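# Seat three sleeves on separate pins, band down

## Task

Three sleeves will be delivered. Place each one on a different pin with its coloured band facing down, then press it fully down until it reaches the table. A sleeve that lands on a pin's rim and slides down from there may not count.

## Robot and tools

Robot: two six-joint arms, left_arm and right_arm, each with a parallel two-finger gripper. Base positions in the scene frame: left_arm at (+0.079, +0.591, 0) m, right_arm at (-0.080, -0.418, 0) m, both turned only slightly about z. Cameras: cam_left_wrist and cam_right_wrist, each 896x504. A camera stand sits behind the arms.

Frame: the scene frame has its origin at table-top height, halfway between the nominal bases. +z points up, +x points out over the table, and left_arm is on the +y side. Image left and right do not match arm names. All printed poses, velocities and move targets use this frame. Offsets use its axes, and rotations turn about the Hand target's position. The gripper's fingers point along its own +z and separate along its own x. end_effector_position is the point between the pads; fingertips extend 17.5 mm past it. A block about 10 cm long sticks out toward the gripper's -y and turns with it.

execute_actions(actions, cameras): actions is a list of actions. Each action holds up to 15 rows, one per 1/30 s step; a short action repeats its final row. Every row has 18 numbers in [-1, 1] covering both arms: left dx, dy, dz, rx, ry, rz, left gripper position, force_limit, speed, then the same nine for the right arm. dx..rz are offsets, not poses: each row counts from that arm's Hand target as it was when the action began, never from the previous row. Scale: 1.0 equals 0.6 m for dx, dy, dz and 180 degrees for the rotation vector rx, ry, rz. Sending the same offset in a later action moves the arm further. All zeros re-requests the current Hand target. Images come back only when actions is empty or cameras names them.

Gripper numbers are absolute settings, not offsets. position: +1 fully open (50 mm), about -0.65 pads touching, -1 to grip (closes until stopped). force_limit: -1 about 20 N per pad, 0 about 102 N, +1 about 185 N. speed: -1 is 20 mm/s, 0 is 85, +1 is 150. Both start at +1. To leave a gripper alone, resend its last three numbers; a 0 is a real command. New force or speed settings apply only once position changes by at least 0.01.

move(target, speed, blend, stop_force, zero, blocking, cameras): target is one 18-number row, or a list of up to 15 such rows, laid out as above. Every row is an offset from the Hand target at the move's start, not from the prior row. The gripper travels in a straight line. speed is metres per second, 0.002 to 2 (default 0.25), one value or one per target. blend, in metres, rounds corners between list targets; 0 stops at each. stop_force (10 to 80 N, one value for both arms) ends an arm's path when the estimated push against its motion exceeds it; use it slowly with a small value, never for turning grippers, and leave it out when backing off a contact. zero (default true) resets the force baseline first. blocking=false returns early and cannot be combined with stop_force. Give all list rows the same gripper numbers. Moves do not avoid obstacles or the other arm; swing around an arm's own base rather than close by it.

wait(seconds 0 to 10) lets time pass. stop brakes a running move. zoom_image(camera, region [x0, y0, x1, y1] pixels, at most 504 by 504) enlarges the latest image. show_instructions shows reference pages. clear_fault(arm) releases a torque or force fault reported earlier. finished_scene(scene: current scene's number) ends the scene irreversibly; the goal must hold without the robot.

Reading results: Hand target is the last commanded pose after clipping; the next offsets start there. The controller clips each step to within 70 mm and 16 degrees of the measured pose, so large offsets need several actions, and the gripper may rest short of its target. object_status: 0 moving, 1 blocked while opening, 2 blocked while closing (a grip), 3 reached the set position or pads met (usually nothing held). Check for 2 after gripping. The opening is roughly (250 - position_measured) x 0.202 mm. A move adds a 'move:' line with its ending, such as done, off_target, moving, held or fault, and limits like paced or held. Flange force and External joint torques estimate outside loads; 'no reading' means no estimate. MOTOR HOT warns of overheating. Step readings list intermediate positions.

Avoid: stiff arms fault if pushed even slightly beyond a firm contact; a force of 144 N or joint torque at its limit (waist and shoulder 299, elbow 140, wrist joints 39.6 N m) stops the arm until clear_fault. Do not let the arms or their fingers collide or squeeze each other; the clearance check does not always prevent it. Do not drop sleeves, release them while moving, let them fall far or onto a pin's edge, slam into the table or pins, or let anything leave the table. Long stretched-out holds heat motors and can brake an arm for 30 to 60 s. Loose objects may occasionally be nudged by outside pushes.

Each tool is called in YAML: its name, and indented under it one key for each argument.

Reference images:

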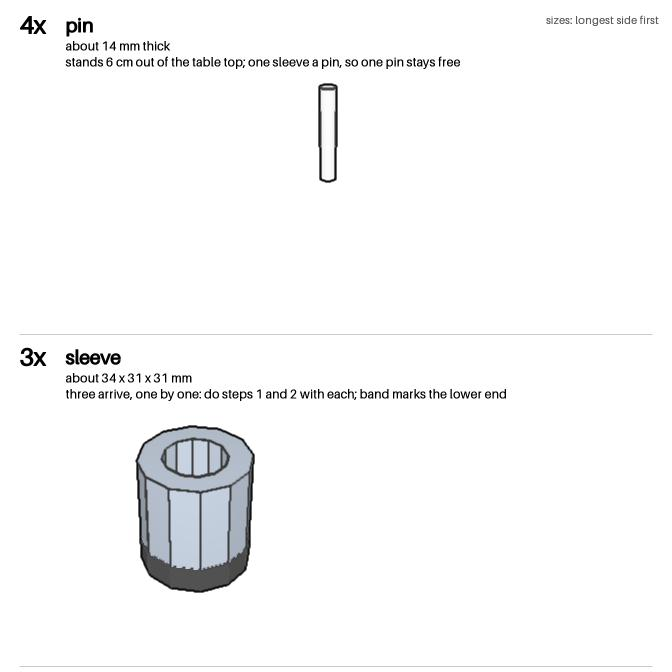

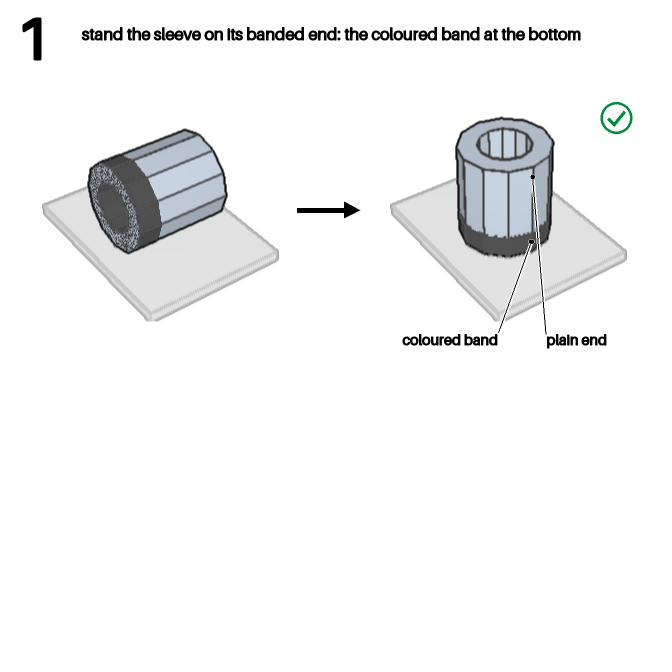

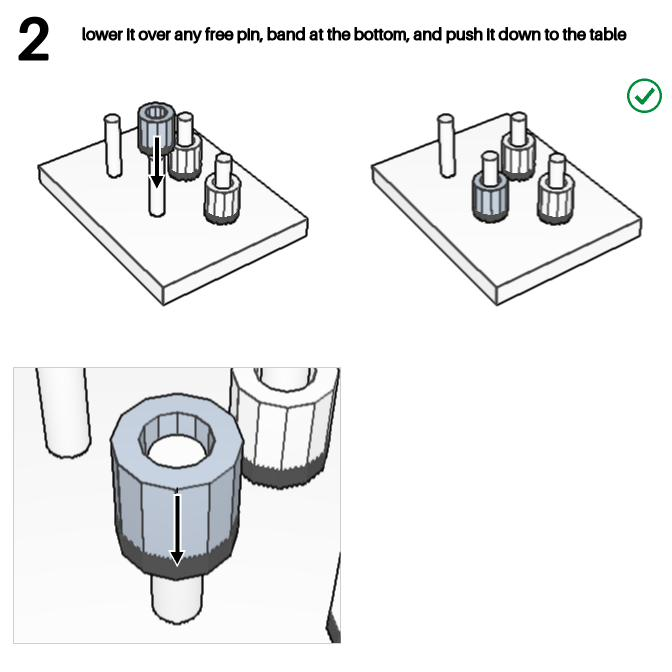

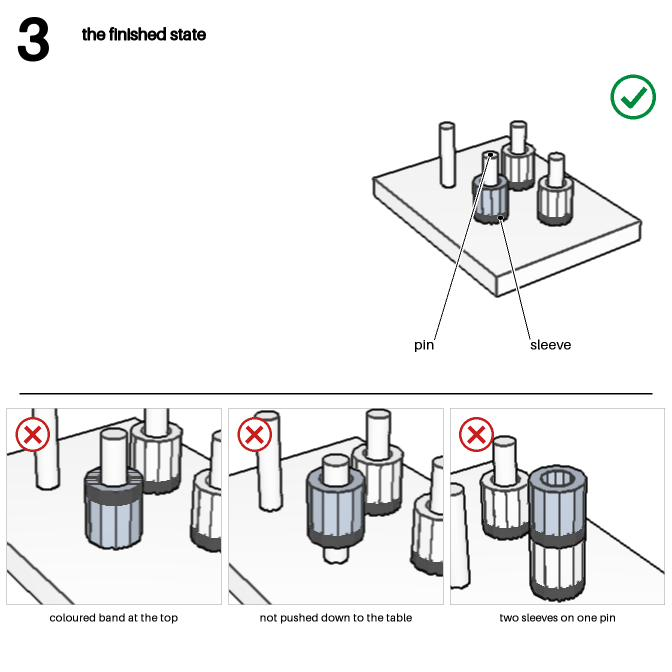

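## Session

execute_actions:
  actions: []

Scene clock: 0.00 s.
left_arm: end_effector_position=(+0.8373, +0.3503, +0.3720) position_measured=3 object_status=3 end_effector_quat_wxyz=(-0.458, -0.329, +0.750, +0.346) | right_arm: end_effector_position=(+0.1353, -0.8927, +0.3174) position_measured=3 object_status=3 end_effector_quat_wxyz=(+0.138, -0.124, +0.797, +0.575)
Joint positions: left_arm=[-0.34 0.965 0.668 -0.202 2.722 -2.845] | right_arm=[-1.355 0.501 1.619 0.354 2.244 3.066]
Joint velocities: within noise
Joint torques (N m): no reading
External joint torques (N m): no reading
Flange force (N): no reading
Hand target: left_arm +0.8373, +0.3503, +0.3720; -0.458, -0.329, +0.750, +0.346 | right_arm +0.1353, -0.8927, +0.3174; +0.138, -0.124, +0.797, +0.575
Tool commands: left_gripper/position=+1.0 left_gripper/force_limit=+1.0 left_gripper/speed=+1.0 right_gripper/position=+1.0 right_gripper/force_limit=+1.0 right_gripper/speed=+1.0

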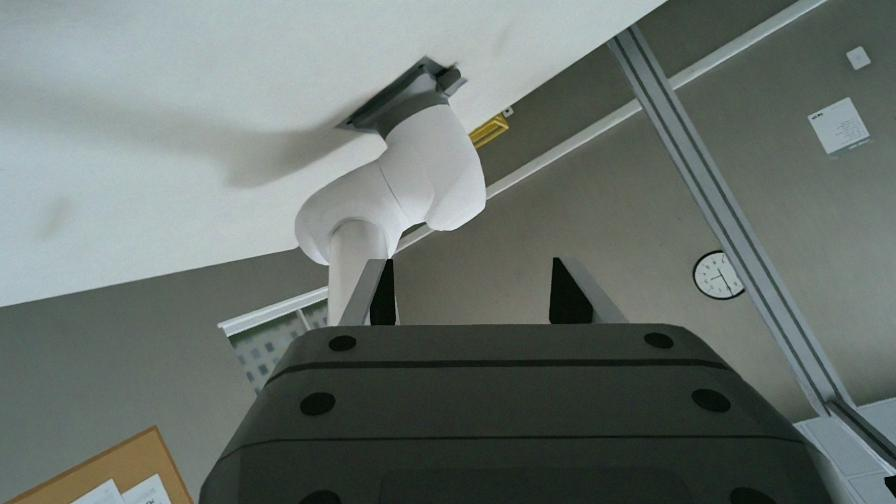

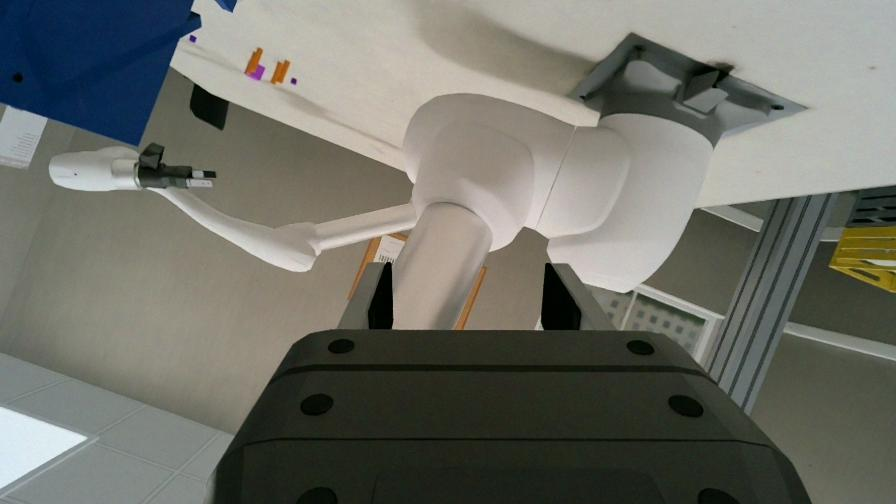

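zoom_image:
  camera: "cam_right_wrist"
  region: [0, 0, 400, 220]

zoom_image:
  camera: "cam_left_wrist"
  region: [0, 0, 504, 300]

Scaled by 1.260 from the camera's 896x504 image, which has a finer 1280x720 frame.

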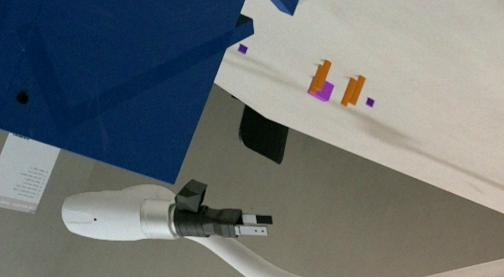

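Scaled by 1.000.

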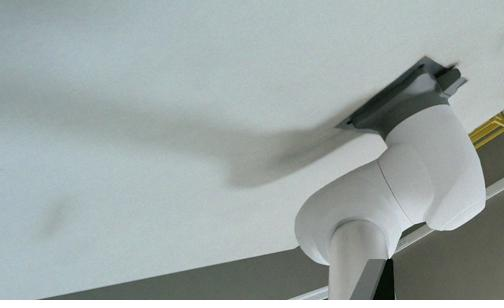

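move:
  target: [-0.312, 0, 0.163, 0.0548, -0.3936, 0.2061, 1, 1, 1, 0, 0, 0, 0, 0, 0, 1, 1, 1]
  cameras: ["all"]

Scene clock: 52.13 s.
left_arm: end_effector_position=(+0.6502, +0.3503, +0.4698) position_measured=3 object_status=3 end_effector_quat_wxyz=(+0.000, +0.707, -0.707, +0.000) | right_arm: end_effector_position=(+0.1353, -0.8927, +0.3174) position_measured=3 object_status=3 end_effector_quat_wxyz=(+0.138, -0.124, +0.797, +0.575)
Joint positions: left_arm=[-0.474 0.097 1.491 0.001 1.554 -3.596] | right_arm=[-1.355 0.501 1.619 0.354 2.244 3.066]
Joint torques (N m): left_arm=[0.65 -50.27 -44.3 4.71 -0.05 -0.76] | right_arm=[-2.75 -87.06 -34.74 4.57 3.18 -0.47]
External joint torques (N m): left_arm=[-0.54 -4.11 0.38 -0.3 -0.03 0.76] | right_arm=[2.92 2.61 0.3 -0.46 -0.49 0.44]
Flange force (N): left_arm=[-3.2 6.6 0.6] | right_arm=[-2.9 -4.8 -0.4]
Hand target: left_arm +0.6501, +0.3503, +0.4698; +0.000, +0.707, -0.707, +0.000 | right_arm +0.1353, -0.8927, +0.3174; +0.138, -0.124, +0.797, +0.575
Off the commanded pose: left_arm 0.000 m, 0 deg | right_arm 0.000 m, 0 deg.
move: done

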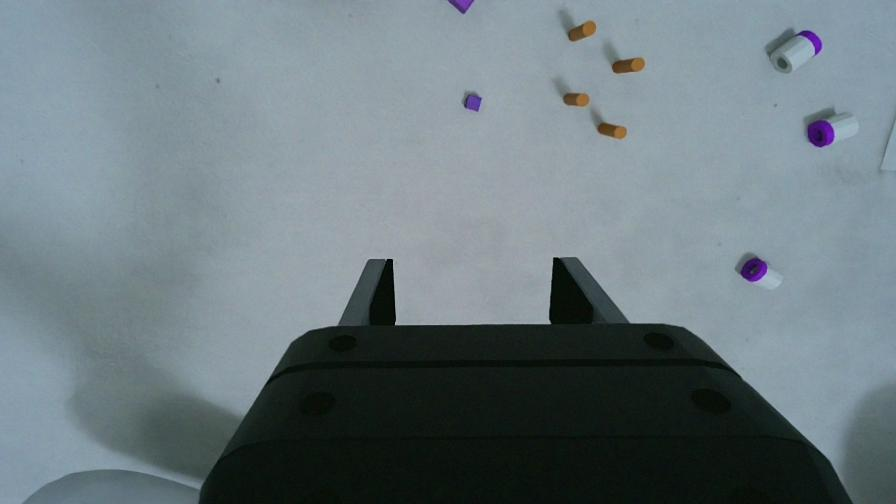

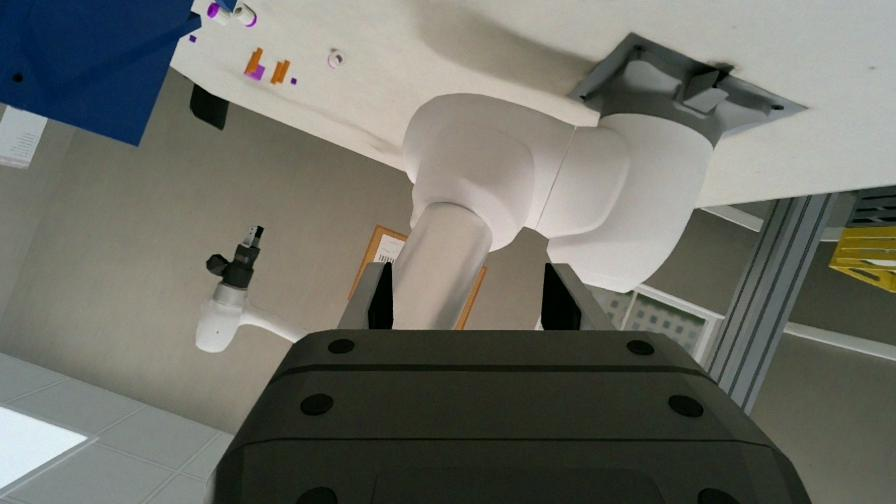

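zoom_image:
  camera: "cam_left_wrist"
  region: [540, 0, 700, 160]

zoom_image:
  camera: "cam_left_wrist"
  region: [716, 10, 896, 300]

zoom_image:
  camera: "cam_right_wrist"
  region: [0, 0, 400, 160]

Scaled by 3.150 from the camera's 896x504 image, which has a finer 1280x720 frame.

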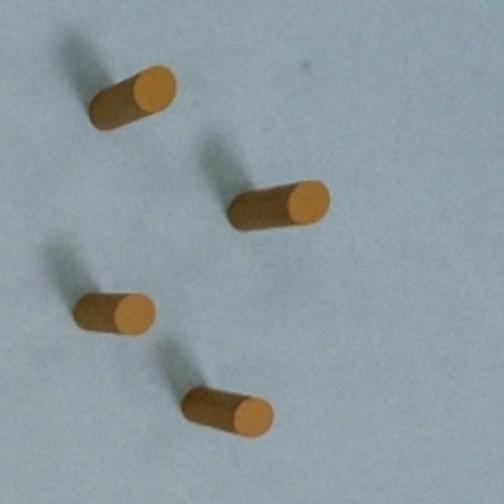

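Scaled by 1.738 from the camera's 896x504 image, which has a finer 1280x720 frame.

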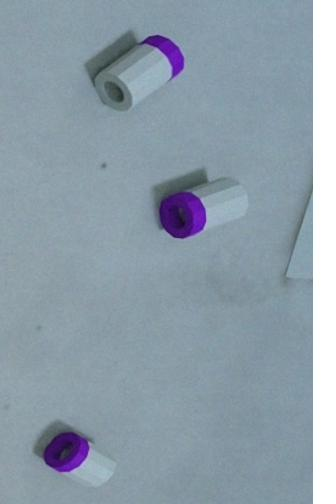

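Scaled by 1.260 from the camera's 896x504 image, which has a finer 1280x720 frame.

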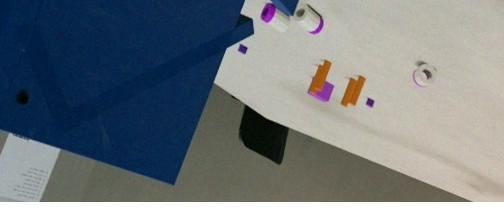

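move:
  target:
    - [0,0,0,0,0,0,1,1,1, 0.025,0.322,0.388,-0.185,-0.307,0.136,1,1,1]
    - [0,0,0,0,0,0,1,1,1, 0.275,0.738,0.388,-0.3697,-0.6147,0.2714,1,1,1]
  blend: [0.1, 0]
  speed: 0.4
  cameras: ["all"]

Scene clock: 118.53 s.
left_arm: end_effector_position=(+0.6501, +0.3503, +0.4698) position_measured=3 object_status=3 end_effector_quat_wxyz=(+0.000, +0.707, -0.707, +0.000) | right_arm: end_effector_position=(+0.3003, -0.4500, +0.5502) position_measured=3 object_status=3 end_effector_quat_wxyz=(-0.400, +0.800, -0.399, +0.200)
Joint positions: left_arm=[-0.474 0.097 1.491 0.001 1.554 -3.596] | right_arm=[-0.848 -0.507 2.024 0.924 1.546 1.655]
Joint torques (N m): left_arm=[0.39 -50.87 -44.29 4.68 -0.06 -0.79] | right_arm=[-1.92 6.02 -42.85 5.41 0 -0.37]
External joint torques (N m): left_arm=[-0.33 -3.86 0.19 -0.26 -0.01 0.79] | right_arm=[1.81 1.8 0.07 -0.41 -0.22 0.37]
Flange force (N): left_arm=[-3.2 5.8 0.3] | right_arm=[2.3 -5.8 7.2]
Hand target: left_arm +0.6501, +0.3503, +0.4698; +0.000, +0.707, -0.707, +0.000 | right_arm +0.3003, -0.4499, +0.5502; -0.400, +0.800, -0.399, +0.200
Off the commanded pose: left_arm 0.000 m, 0 deg | right_arm 0.000 m, 0 deg.
move: done

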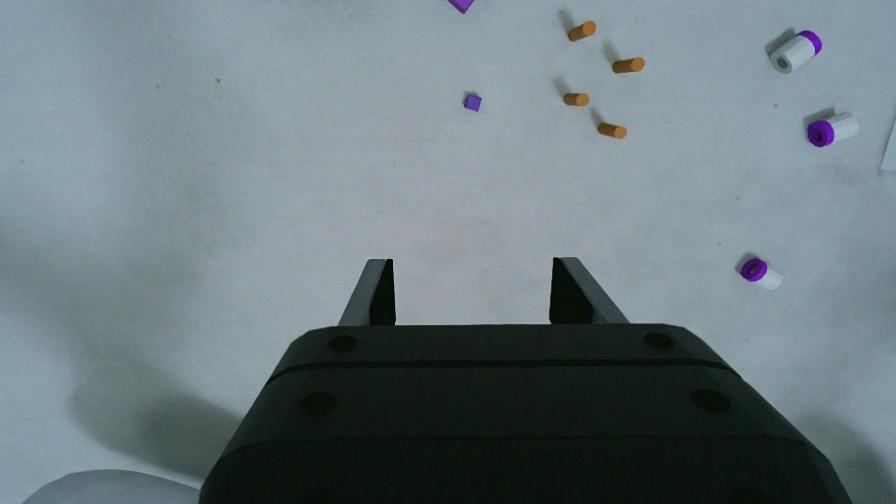

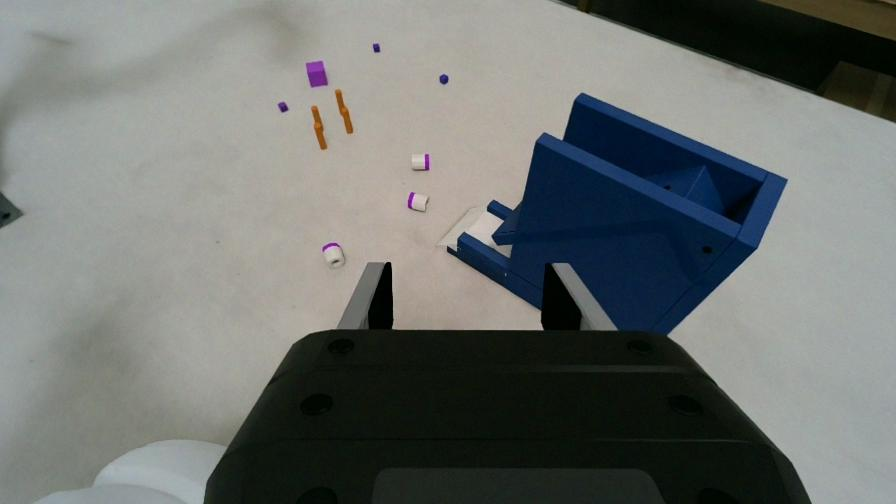

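zoom_image:
  camera: "cam_right_wrist"
  region: [270, 20, 800, 340]

zoom_image:
  camera: "cam_right_wrist"
  region: [260, 30, 460, 170]

zoom_image:
  camera: "cam_right_wrist"
  region: [300, 140, 540, 280]

Region (270, 20, 800, 340) is 530x320 pixels. A region can be at most 504 by 504 pixels.

Scaled by 2.520 from the camera's 896x504 image, which has a finer 1280x720 frame.

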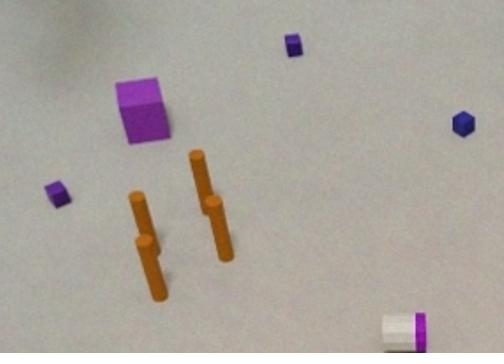

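Scaled by 2.100 from the camera's 896x504 image, which has a finer 1280x720 frame.

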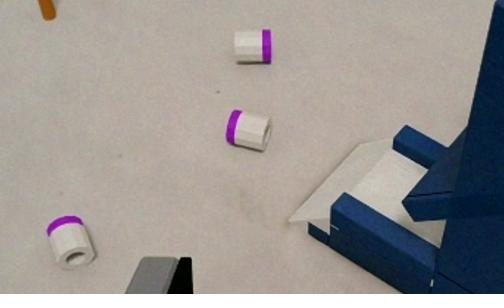

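move:
  target: [-0.308,-0.683,-0.5,0,0,-0.65,1,1,1, 0,0,0,0,0,0,1,1,1]
  speed: 0.5
  cameras: ["cam_left_wrist"]

Scene clock: 257.53 s.
left_arm: end_effector_position=(+0.4654, -0.0595, +0.1699) position_measured=3 object_status=3 end_effector_quat_wxyz=(+0.000, +0.234, +0.972, +0.000) | right_arm: end_effector_position=(+0.3003, -0.4499, +0.5502) position_measured=3 object_status=3 end_effector_quat_wxyz=(-0.400, +0.800, -0.399, +0.200)
Joint positions: left_arm=[-1.099 0.43 1.616 0 1.095 -2.18] | right_arm=[-0.848 -0.507 2.024 0.924 1.546 1.655]
Joint torques (N m): left_arm=[0.12 -80.56 -39.16 4.12 -0.04 -0.74] | right_arm=[-2.37 6.25 -42.96 5.44 -0.03 -0.4]
External joint torques (N m): left_arm=[0.08 -2.82 0.16 -0.29 -0.02 0.74] | right_arm=[2.19 1.62 0.26 -0.45 -0.19 0.4]
Flange force (N): left_arm=[3.1 3.3 -1.9] | right_arm=[1.7 -6.4 8.5]
Hand target: left_arm +0.4653, -0.0595, +0.1698; +0.000, +0.234, +0.972, +0.000 | right_arm +0.3003, -0.4499, +0.5502; -0.400, +0.800, -0.399, +0.200
Off the commanded pose: left_arm 0.000 m, 0 deg | right_arm 0.000 m, 0 deg.
move: done
Images, in order (width x height): cam_left_wrist 896x504.

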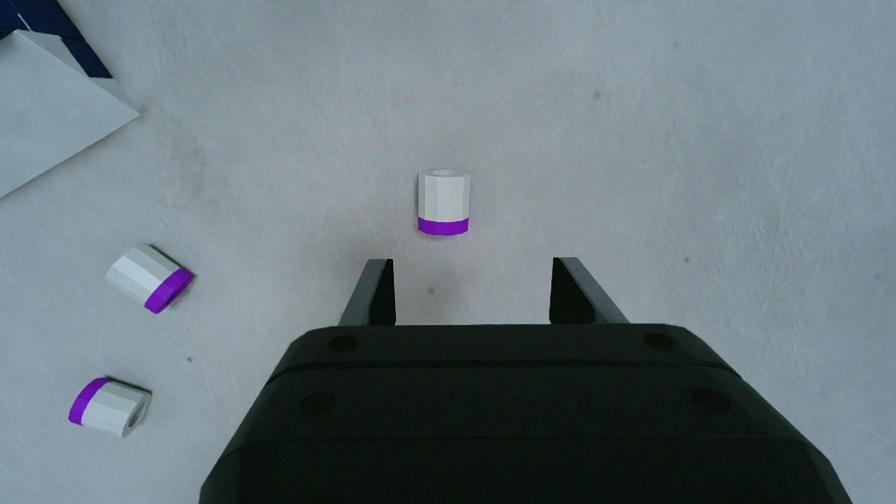

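move:
  target: [0.0232,0.007,-0.15,0.1485,-0.0757,0,1,1,1, 0,0,0,0,0,0,1,1,1]
  speed: 0.3
  cameras: ["cam_left_wrist"]

Scene clock: 318.90 s.
left_arm: end_effector_position=(+0.4793, -0.0553, +0.0799) position_measured=3 object_status=3 end_effector_quat_wxyz=(+0.061, +0.226, +0.939, +0.251) | right_arm: end_effector_position=(+0.3003, -0.4499, +0.5502) position_measured=3 object_status=3 end_effector_quat_wxyz=(-0.400, +0.800, -0.399, +0.200)
Joint positions: left_arm=[-1.224 0.659 1.503 0.389 1.364 -2.459] | right_arm=[-0.848 -0.507 2.024 0.924 1.546 1.655]
Joint torques (N m): left_arm=[0.06 -96.68 -36.68 4.58 1.08 -0.76] | right_arm=[-2.64 6.46 -42.94 5.46 0.04 -0.4]
External joint torques (N m): left_arm=[-0.35 -4.27 0.51 -0.34 0.05 0.76] | right_arm=[2.66 1.14 0.06 -0.45 -0.25 0.41]
Flange force (N): left_arm=[5.0 5.8 -1.4] | right_arm=[0.9 -7.8 9.8]
Hand target: left_arm +0.4793, -0.0553, +0.0798; +0.061, +0.226, +0.939, +0.251 | right_arm +0.3003, -0.4499, +0.5502; -0.400, +0.800, -0.399, +0.200
Off the commanded pose: left_arm 0.000 m, 0 deg | right_arm 0.000 m, 0 deg.
move: done
Images, in order (width x height): cam_left_wrist 896x504.

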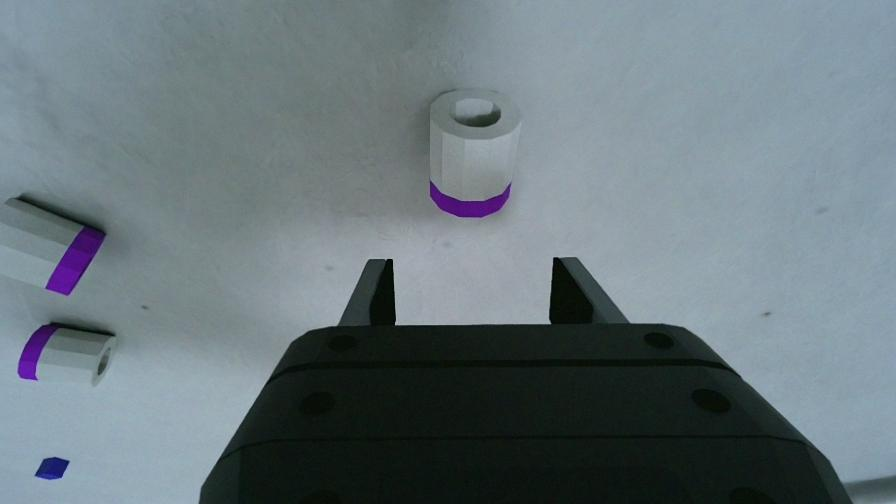

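move:
  target: [0,0,-0.095,0,0,0,1,1,1, 0,0,0,0,0,0,1,1,1]
  speed: 0.06
  stop_force: 15
  cameras: ["cam_left_wrist"]

Scene clock: 326.97 s.
left_arm: end_effector_position=(+0.4793, -0.0553, +0.0228) position_measured=3 object_status=3 end_effector_quat_wxyz=(+0.061, +0.226, +0.939, +0.251) | right_arm: end_effector_position=(+0.3003, -0.4499, +0.5502) position_measured=3 object_status=3 end_effector_quat_wxyz=(-0.400, +0.800, -0.399, +0.200)
Joint positions: left_arm=[-1.224 0.713 1.527 0.397 1.291 -2.49] | right_arm=[-0.848 -0.507 2.024 0.924 1.546 1.655]
Joint torques (N m): left_arm=[0.18 -99.43 -34.69 4.31 1.1 -0.78] | right_arm=[-2.84 6.42 -43.03 5.47 0.11 -0.41]
External joint torques (N m): left_arm=[0.01 -4.61 0.26 -0.29 0.06 0.78] | right_arm=[2.82 1.31 0.21 -0.46 -0.33 0.41]
Flange force (N): left_arm=[4.3 6.2 -2.3] | right_arm=[1.1 -8.1 10.8]
Hand target: left_arm +0.4793, -0.0553, +0.0228; +0.061, +0.226, +0.939, +0.251 | right_arm +0.3003, -0.4499, +0.5502; -0.400, +0.800, -0.399, +0.200
Off the commanded pose: left_arm 0.000 m, 0 deg | right_arm 0.000 m, 0 deg.
move: done
Images, in order (width x height): cam_left_wrist 896x504.

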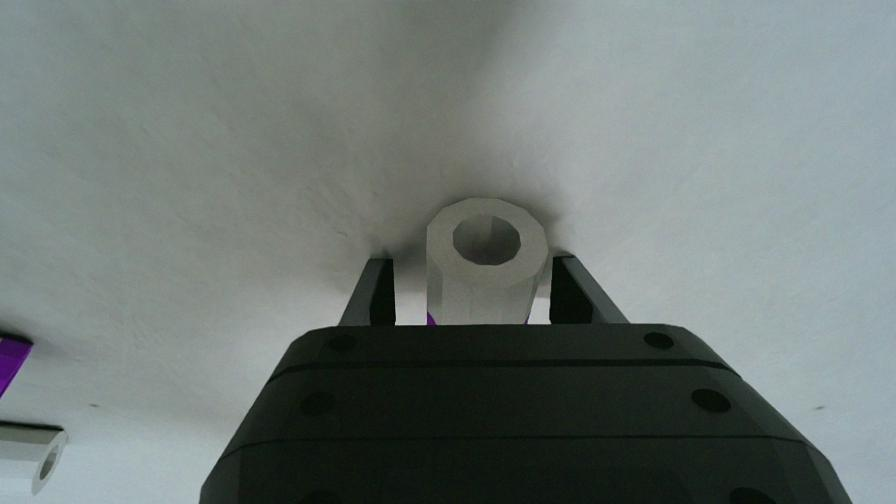

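execute_actions:
  actions:
    - [[0,0,0,0,0,0,-1,-0.5,-0.3,0,0,0,0,0,0,1,1,1]]
  cameras: ["cam_left_wrist"]

Scene clock: 342.87 s.
left_arm: end_effector_position=(+0.4793, -0.0553, +0.0228) position_measured=105 object_status=2 end_effector_quat_wxyz=(+0.061, +0.226, +0.939, +0.251) | right_arm: end_effector_position=(+0.3003, -0.4499, +0.5502) position_measured=3 object_status=3 end_effector_quat_wxyz=(-0.400, +0.800, -0.399, +0.200)
Joint positions: left_arm=[-1.224 0.713 1.527 0.397 1.291 -2.49] | right_arm=[-0.848 -0.507 2.024 0.924 1.546 1.655]
Joint torques (N m): left_arm=[0.34 -99.47 -34.59 4.35 1.1 -0.79] | right_arm=[-2.73 6.1 -43.21 5.48 0.03 -0.45]
External joint torques (N m): left_arm=[-0.47 -4.42 0.12 -0.33 0.05 0.79] | right_arm=[2.75 1.69 0.44 -0.49 -0.25 0.45]
Flange force (N): left_arm=[4.2 5.4 -2.6] | right_arm=[1.5 -7.7 10.7]
Hand target: left_arm +0.4793, -0.0553, +0.0228; +0.061, +0.226, +0.939, +0.251 | right_arm +0.3003, -0.4499, +0.5502; -0.400, +0.800, -0.399, +0.200
Off the commanded pose: left_arm 0.000 m, 0 deg | right_arm 0.000 m, 0 deg.
Step readings (end_effector_position of left_arm | right_arm):
0: (+0.4793, -0.0553, +0.0228) | (+0.3003, -0.4499, +0.5502)
1: (+0.4793, -0.0553, +0.0228) | (+0.3003, -0.4499, +0.5502)
2: (+0.4793, -0.0553, +0.0228) | (+0.3003, -0.4499, +0.5502)
4: (+0.4793, -0.0553, +0.0228) | (+0.3003, -0.4499, +0.5502)
8: (+0.4793, -0.0553, +0.0228) | (+0.3003, -0.4499, +0.5502)
15: (+0.4793, -0.0553, +0.0228) | (+0.3003, -0.4499, +0.5502)
Images, in order (width x height): cam_left_wrist 896x504.

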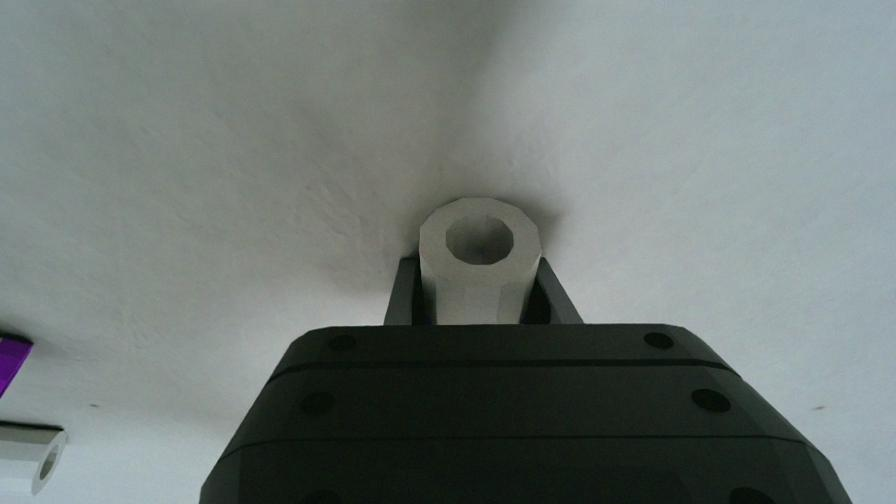

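move:
  target:
    - [0,0,0.29,0,0,0,-1,-0.5,-0.3, 0,0,0,0,0,0,1,1,1]
    - [0.2725,0.3753,0.2037,-0.521,-0.1209,0.3442,-1,-0.5,-0.3, 0,0,0,0,0,0,1,1,1]
  blend: [0.05,0]
  speed: [0.2,0.4]
  cameras: ["cam_left_wrist"]

Scene clock: 417.43 s.
left_arm: end_effector_position=(+0.6428, +0.1699, +0.1451) position_measured=105 object_status=2 end_effector_quat_wxyz=(+0.224, -0.387, +0.774, -0.447) | right_arm: end_effector_position=(+0.3003, -0.4499, +0.5502) position_measured=3 object_status=3 end_effector_quat_wxyz=(-0.400, +0.800, -0.399, +0.200)
Joint positions: left_arm=[-0.737 0.231 2.325 -0.146 -0.466 -3.048] | right_arm=[-0.848 -0.507 2.024 0.924 1.546 1.655]
Joint torques (N m): left_arm=[0.5 -47.35 -26.73 2.91 -2.62 -0.7] | right_arm=[-2.36 5.95 -42.94 5.41 0.08 -0.43]
External joint torques (N m): left_arm=[-0.56 -3.34 0.25 -0.39 -0.06 0.7] | right_arm=[2.46 1.72 0.18 -0.41 -0.29 0.43]
Flange force (N): left_arm=[4.8 -3.4 -7.5] | right_arm=[1.9 -7.4 9.6]
Hand target: left_arm +0.6428, +0.1699, +0.1450; +0.224, -0.387, +0.774, -0.447 | right_arm +0.3003, -0.4499, +0.5502; -0.400, +0.800, -0.399, +0.200
Off the commanded pose: left_arm 0.000 m, 0 deg | right_arm 0.000 m, 0 deg.
move: done
Images, in order (width x height): cam_left_wrist 896x504.

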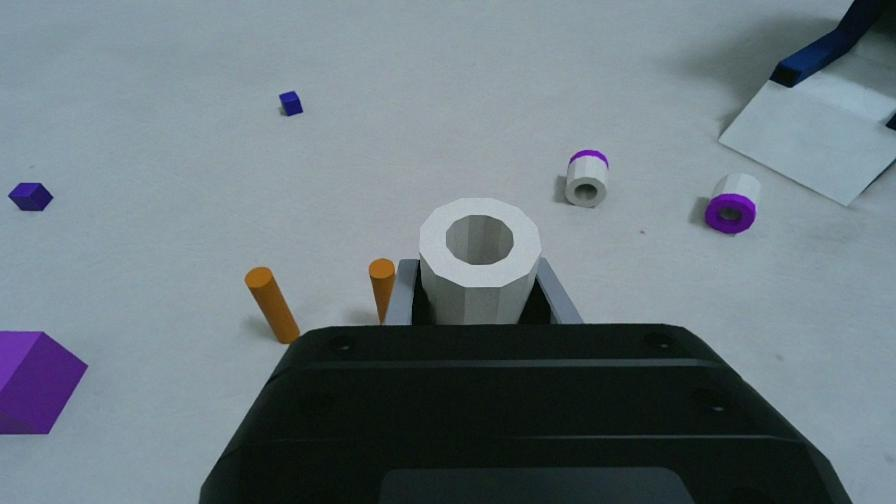

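move:
  target: [0,0,0,0,0,0,-1,-0.5,-0.3, 0.3437,0.694,-0.63,0.1264,-0.1264,0.088,1,1,1]
  speed: 0.4
  cameras: ["cam_right_wrist"]

Scene clock: 437.00 s.
left_arm: end_effector_position=(+0.6428, +0.1699, +0.1450) position_measured=105 object_status=2 end_effector_quat_wxyz=(+0.224, -0.387, +0.774, -0.447) | right_arm: end_effector_position=(+0.5065, -0.0335, +0.1723) position_measured=3 object_status=3 end_effector_quat_wxyz=(-0.642, +0.699, -0.232, +0.215)
Joint positions: left_arm=[-0.737 0.231 2.325 -0.146 -0.466 -3.048] | right_arm=[0.284 0.409 2.381 2.44 1.212 0.223]
Joint torques (N m): left_arm=[0.33 -47.44 -26.65 2.86 -2.61 -0.75] | right_arm=[-2.21 -61.53 -19.78 0.06 3.39 -0.38]
External joint torques (N m): left_arm=[-0.41 -3.04 0.35 -0.37 -0.07 0.75] | right_arm=[2.66 0.3 0.01 -0.61 -0.47 0.38]
Flange force (N): left_arm=[4.5 -3.0 -7.0] | right_arm=[-3.1 -1.5 3.5]
Hand target: left_arm +0.6428, +0.1699, +0.1450; +0.224, -0.387, +0.774, -0.447 | right_arm +0.5065, -0.0335, +0.1722; -0.642, +0.699, -0.232, +0.215
Off the commanded pose: left_arm 0.000 m, 0 deg | right_arm 0.000 m, 0 deg.
move: done; limits=paced
Images, in order (width x height): cam_right_wrist 896x504.

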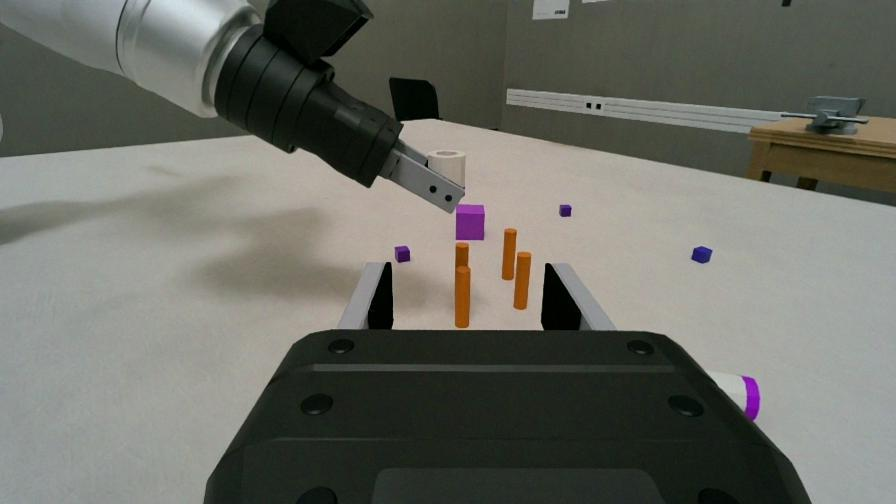

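zoom_image:
  camera: "cam_right_wrist"
  region: [360, 130, 560, 340]

Scaled by 2.400 from the camera's 896x504 image, which has a finer 1280x720 frame.

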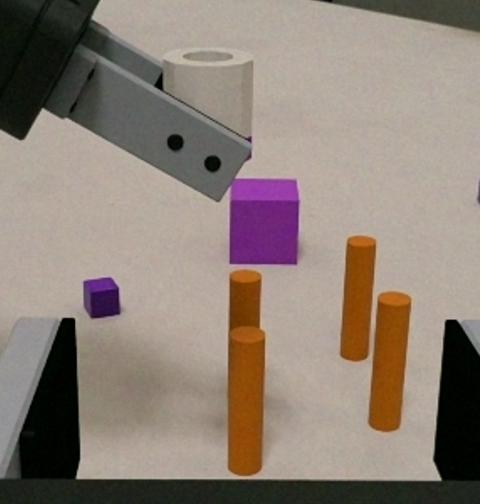

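move:
  target: [0.0187,-0.014,-0.0333,0,0,0,-1,-0.5,-0.3, -0.1498,0.2337,0,0,0,-0.2172,1,1,1]
  speed: 0.3
  cameras: ["all"]

zoom_image:
  camera: "cam_right_wrist"
  region: [360, 130, 560, 340]

Scene clock: 544.00 s.
left_arm: end_effector_position=(+0.6540, +0.1615, +0.1251) position_measured=105 object_status=2 end_effector_quat_wxyz=(+0.224, -0.387, +0.774, -0.447) | right_arm: end_effector_position=(+0.4166, +0.1067, +0.1722) position_measured=3 object_status=3 end_effector_quat_wxyz=(-0.533, +0.581, -0.452, +0.417)
Joint positions: left_arm=[-0.734 0.284 2.31 -0.131 -0.503 -3.062] | right_arm=[1.067 0.461 2.265 4.027 1.21 -0.321]
Joint torques (N m): left_arm=[0.47 -51.39 -25.29 2.69 -2.59 -0.8] | right_arm=[-3.17 -65.06 -15.87 -1.44 3.26 -0.43]
External joint torques (N m): left_arm=[-0.58 -3.41 0.26 -0.33 -0.1 0.8] | right_arm=[2.93 2.51 -0.47 -0.52 -0.41 0.43]
Flange force (N): left_arm=[4.4 -3.5 -7.3] | right_arm=[-5.1 5.3 -0.9]
Hand target: left_arm +0.6540, +0.1615, +0.1251; +0.224, -0.387, +0.774, -0.447 | right_arm +0.4166, +0.1067, +0.1722; -0.533, +0.581, -0.452, +0.417
Off the commanded pose: left_arm 0.000 m, 0 deg | right_arm 0.000 m, 0 deg.
move: done

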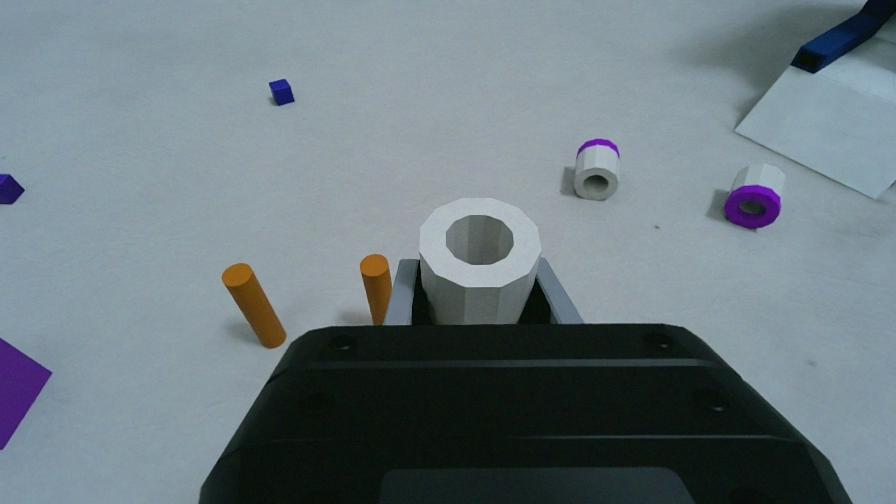

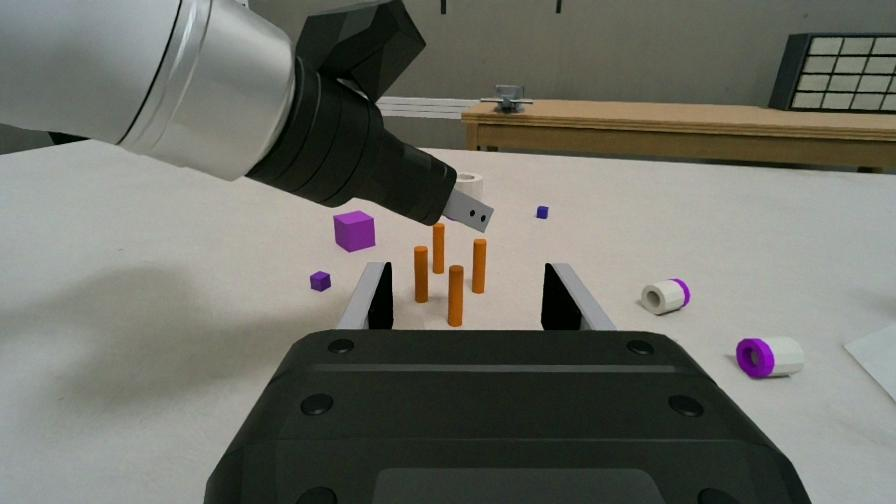

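Scaled by 2.400 from the camera's 896x504 image, which has a finer 1280x720 frame.

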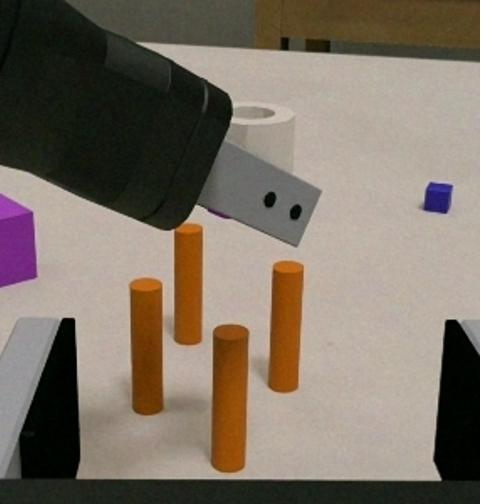

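move:
  target: [0.0103,0.0137,-0.0583,0,0,0,-1,-0.5,-0.3, 0,0,0,0,0,0,1,1,1]
  speed: 0.1
  cameras: ["all"]

zoom_image:
  camera: "cam_right_wrist"
  region: [400, 180, 520, 340]

Scene clock: 599.07 s.
left_arm: end_effector_position=(+0.6602, +0.1697, +0.0901) position_measured=105 object_status=2 end_effector_quat_wxyz=(+0.224, -0.387, +0.774, -0.447) | right_arm: end_effector_position=(+0.4166, +0.1067, +0.1722) position_measured=3 object_status=3 end_effector_quat_wxyz=(-0.533, +0.581, -0.452, +0.417)
Joint positions: left_arm=[-0.712 0.352 2.324 -0.08 -0.583 -3.099] | right_arm=[1.067 0.461 2.264 4.027 1.21 -0.321]
Joint torques (N m): left_arm=[0.34 -55.22 -22.25 2.43 -2.61 -0.77] | right_arm=[-2.51 -65.02 -16.36 -1.32 3.25 -0.39]
External joint torques (N m): left_arm=[-0.21 -4.06 0.04 -0.41 -0.11 0.77] | right_arm=[2.5 2.41 0.02 -0.65 -0.41 0.4]
Flange force (N): left_arm=[3.3 -4.9 -7.7] | right_arm=[-3.5 5.3 -0.8]
Hand target: left_arm +0.6602, +0.1697, +0.0901; +0.224, -0.387, +0.774, -0.447 | right_arm +0.4166, +0.1067, +0.1722; -0.533, +0.581, -0.452, +0.417
Off the commanded pose: left_arm 0.000 m, 0 deg | right_arm 0.000 m, 0 deg.
move: done

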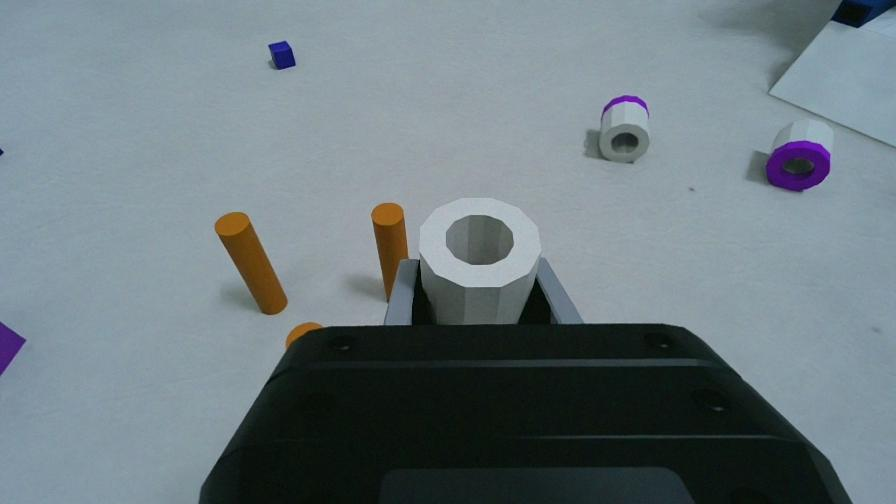

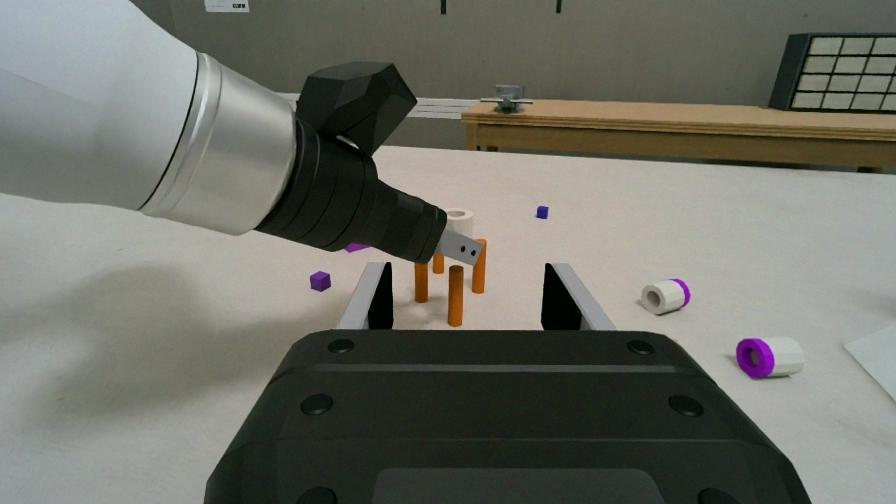

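Scaled by 3.150 from the camera's 896x504 image, which has a finer 1280x720 frame.

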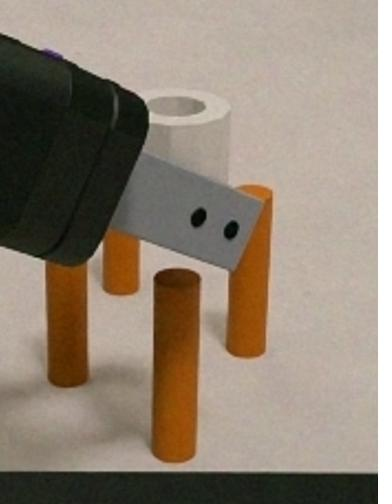

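move:
  target: [0,0,0,0,0,0,-1,-0.5,-0.3, 0.1498,-0.2337,0,0,0,0.2172,1,1,1]
  speed: 0.35
  cameras: ["cam_right_wrist"]

zoom_image:
  camera: "cam_right_wrist"
  region: [400, 180, 520, 340]

Scene clock: 610.97 s.
left_arm: end_effector_position=(+0.6602, +0.1697, +0.0901) position_measured=105 object_status=2 end_effector_quat_wxyz=(+0.224, -0.387, +0.774, -0.447) | right_arm: end_effector_position=(+0.5065, -0.0335, +0.1722) position_measured=3 object_status=3 end_effector_quat_wxyz=(-0.642, +0.699, -0.232, +0.215)
Joint positions: left_arm=[-0.712 0.352 2.324 -0.08 -0.583 -3.099] | right_arm=[0.284 0.409 2.381 2.44 1.212 0.223]
Joint torques (N m): left_arm=[0.31 -55.45 -22.28 2.38 -2.64 -0.76] | right_arm=[-2.08 -63.69 -19.62 0.01 3.37 -0.42]
External joint torques (N m): left_arm=[-0.28 -3.13 0.26 -0.37 -0.05 0.76] | right_arm=[2.08 2.62 -0.09 -0.51 -0.46 0.42]
Flange force (N): left_arm=[3.3 -3.7 -6.3] | right_arm=[-1.1 3.5 5.0]
Hand target: left_arm +0.6602, +0.1697, +0.0901; +0.224, -0.387, +0.774, -0.447 | right_arm +0.5065, -0.0335, +0.1722; -0.642, +0.699, -0.232, +0.215
Off the commanded pose: left_arm 0.000 m, 0 deg | right_arm 0.000 m, 0 deg.
move: done
Images, in order (width x height): cam_right_wrist 896x504.

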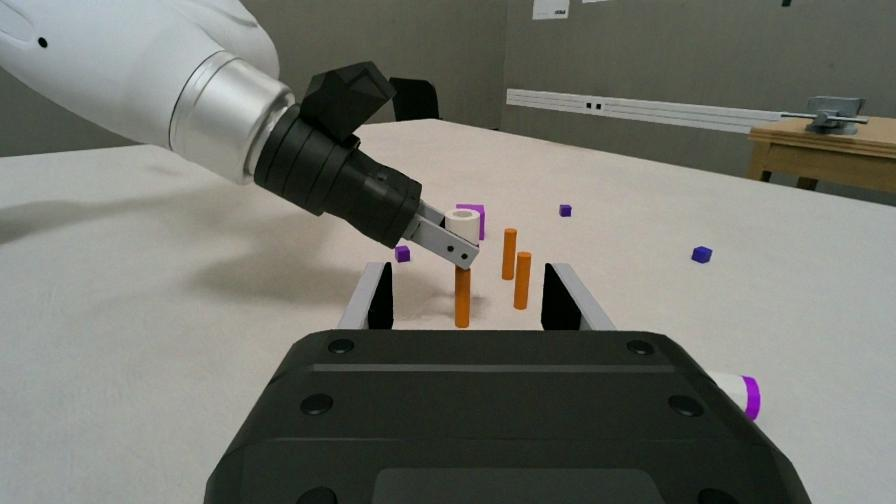

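Scaled by 3.150 from the camera's 896x504 image, which has a finer 1280x720 frame.

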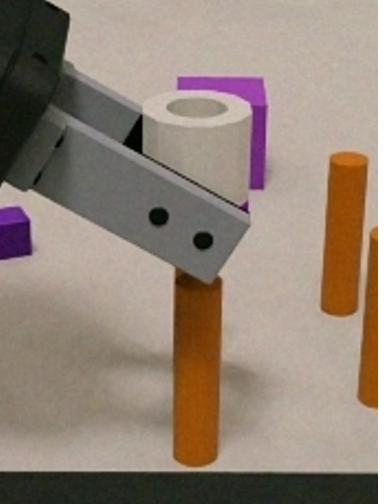

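move:
  target:
    - [0.002,0.0005,0,0,0,0,-1,-0.5,-0.3, 0,0,0,0,0,0,1,1,1]
    - [0.002,0.0005,-0.0935,0,0,0,-1,-0.5,-0.3, 0,0,0,0,0,0,1,1,1]
  speed: [0.03,0.035]
  stop_force: 12
  cameras: ["cam_right_wrist"]

zoom_image:
  camera: "cam_right_wrist"
  region: [400, 180, 520, 340]

Scene clock: 641.53 s.
left_arm: end_effector_position=(+0.6614, +0.1699, +0.0695) position_measured=105 object_status=2 end_effector_quat_wxyz=(+0.224, -0.387, +0.774, -0.448) | right_arm: end_effector_position=(+0.5065, -0.0335, +0.1722) position_measured=3 object_status=3 end_effector_quat_wxyz=(-0.642, +0.699, -0.232, +0.215)
Joint positions: left_arm=[-0.71 0.394 2.328 -0.072 -0.63 -3.107] | right_arm=[0.284 0.409 2.381 2.44 1.212 0.223]
Joint torques (N m): left_arm=[10 -64.09 -18.83 -0.12 -3.94 -0.75] | right_arm=[-2.49 -63.25 -19.59 0.01 3.34 -0.47]
External joint torques (N m): left_arm=[-10.08 3.09 -1.35 1.95 1.26 0.75] | right_arm=[2.33 2.26 -0.09 -0.49 -0.43 0.47]
Flange force (N): left_arm=[16.4 0.1 6.5] | right_arm=[-1.7 2.7 5.1]
Hand target: left_arm +0.6614, +0.1699, +0.0695; +0.224, -0.387, +0.774, -0.448 (not the last commanded pose) | right_arm +0.5065, -0.0335, +0.1722; -0.642, +0.699, -0.232, +0.215
Off the commanded pose: left_arm 0.035 m, 0 deg | right_arm 0.000 m, 0 deg.
move: contact (left_arm); path passed 1 of 2 targets
Images, in order (width x height): cam_right_wrist 896x504.

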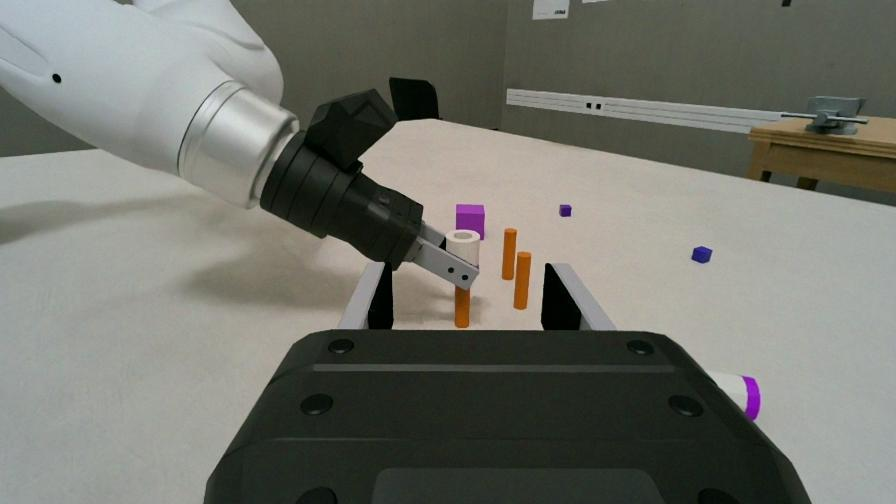

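Scaled by 3.150 from the camera's 896x504 image, which has a finer 1280x720 frame.

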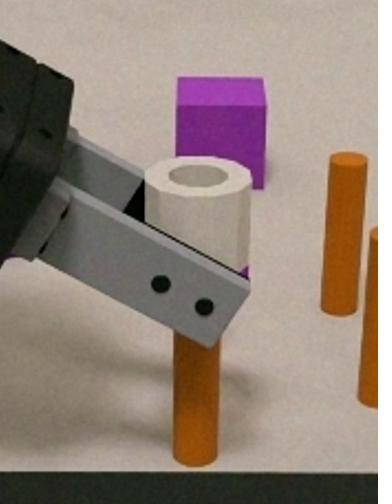

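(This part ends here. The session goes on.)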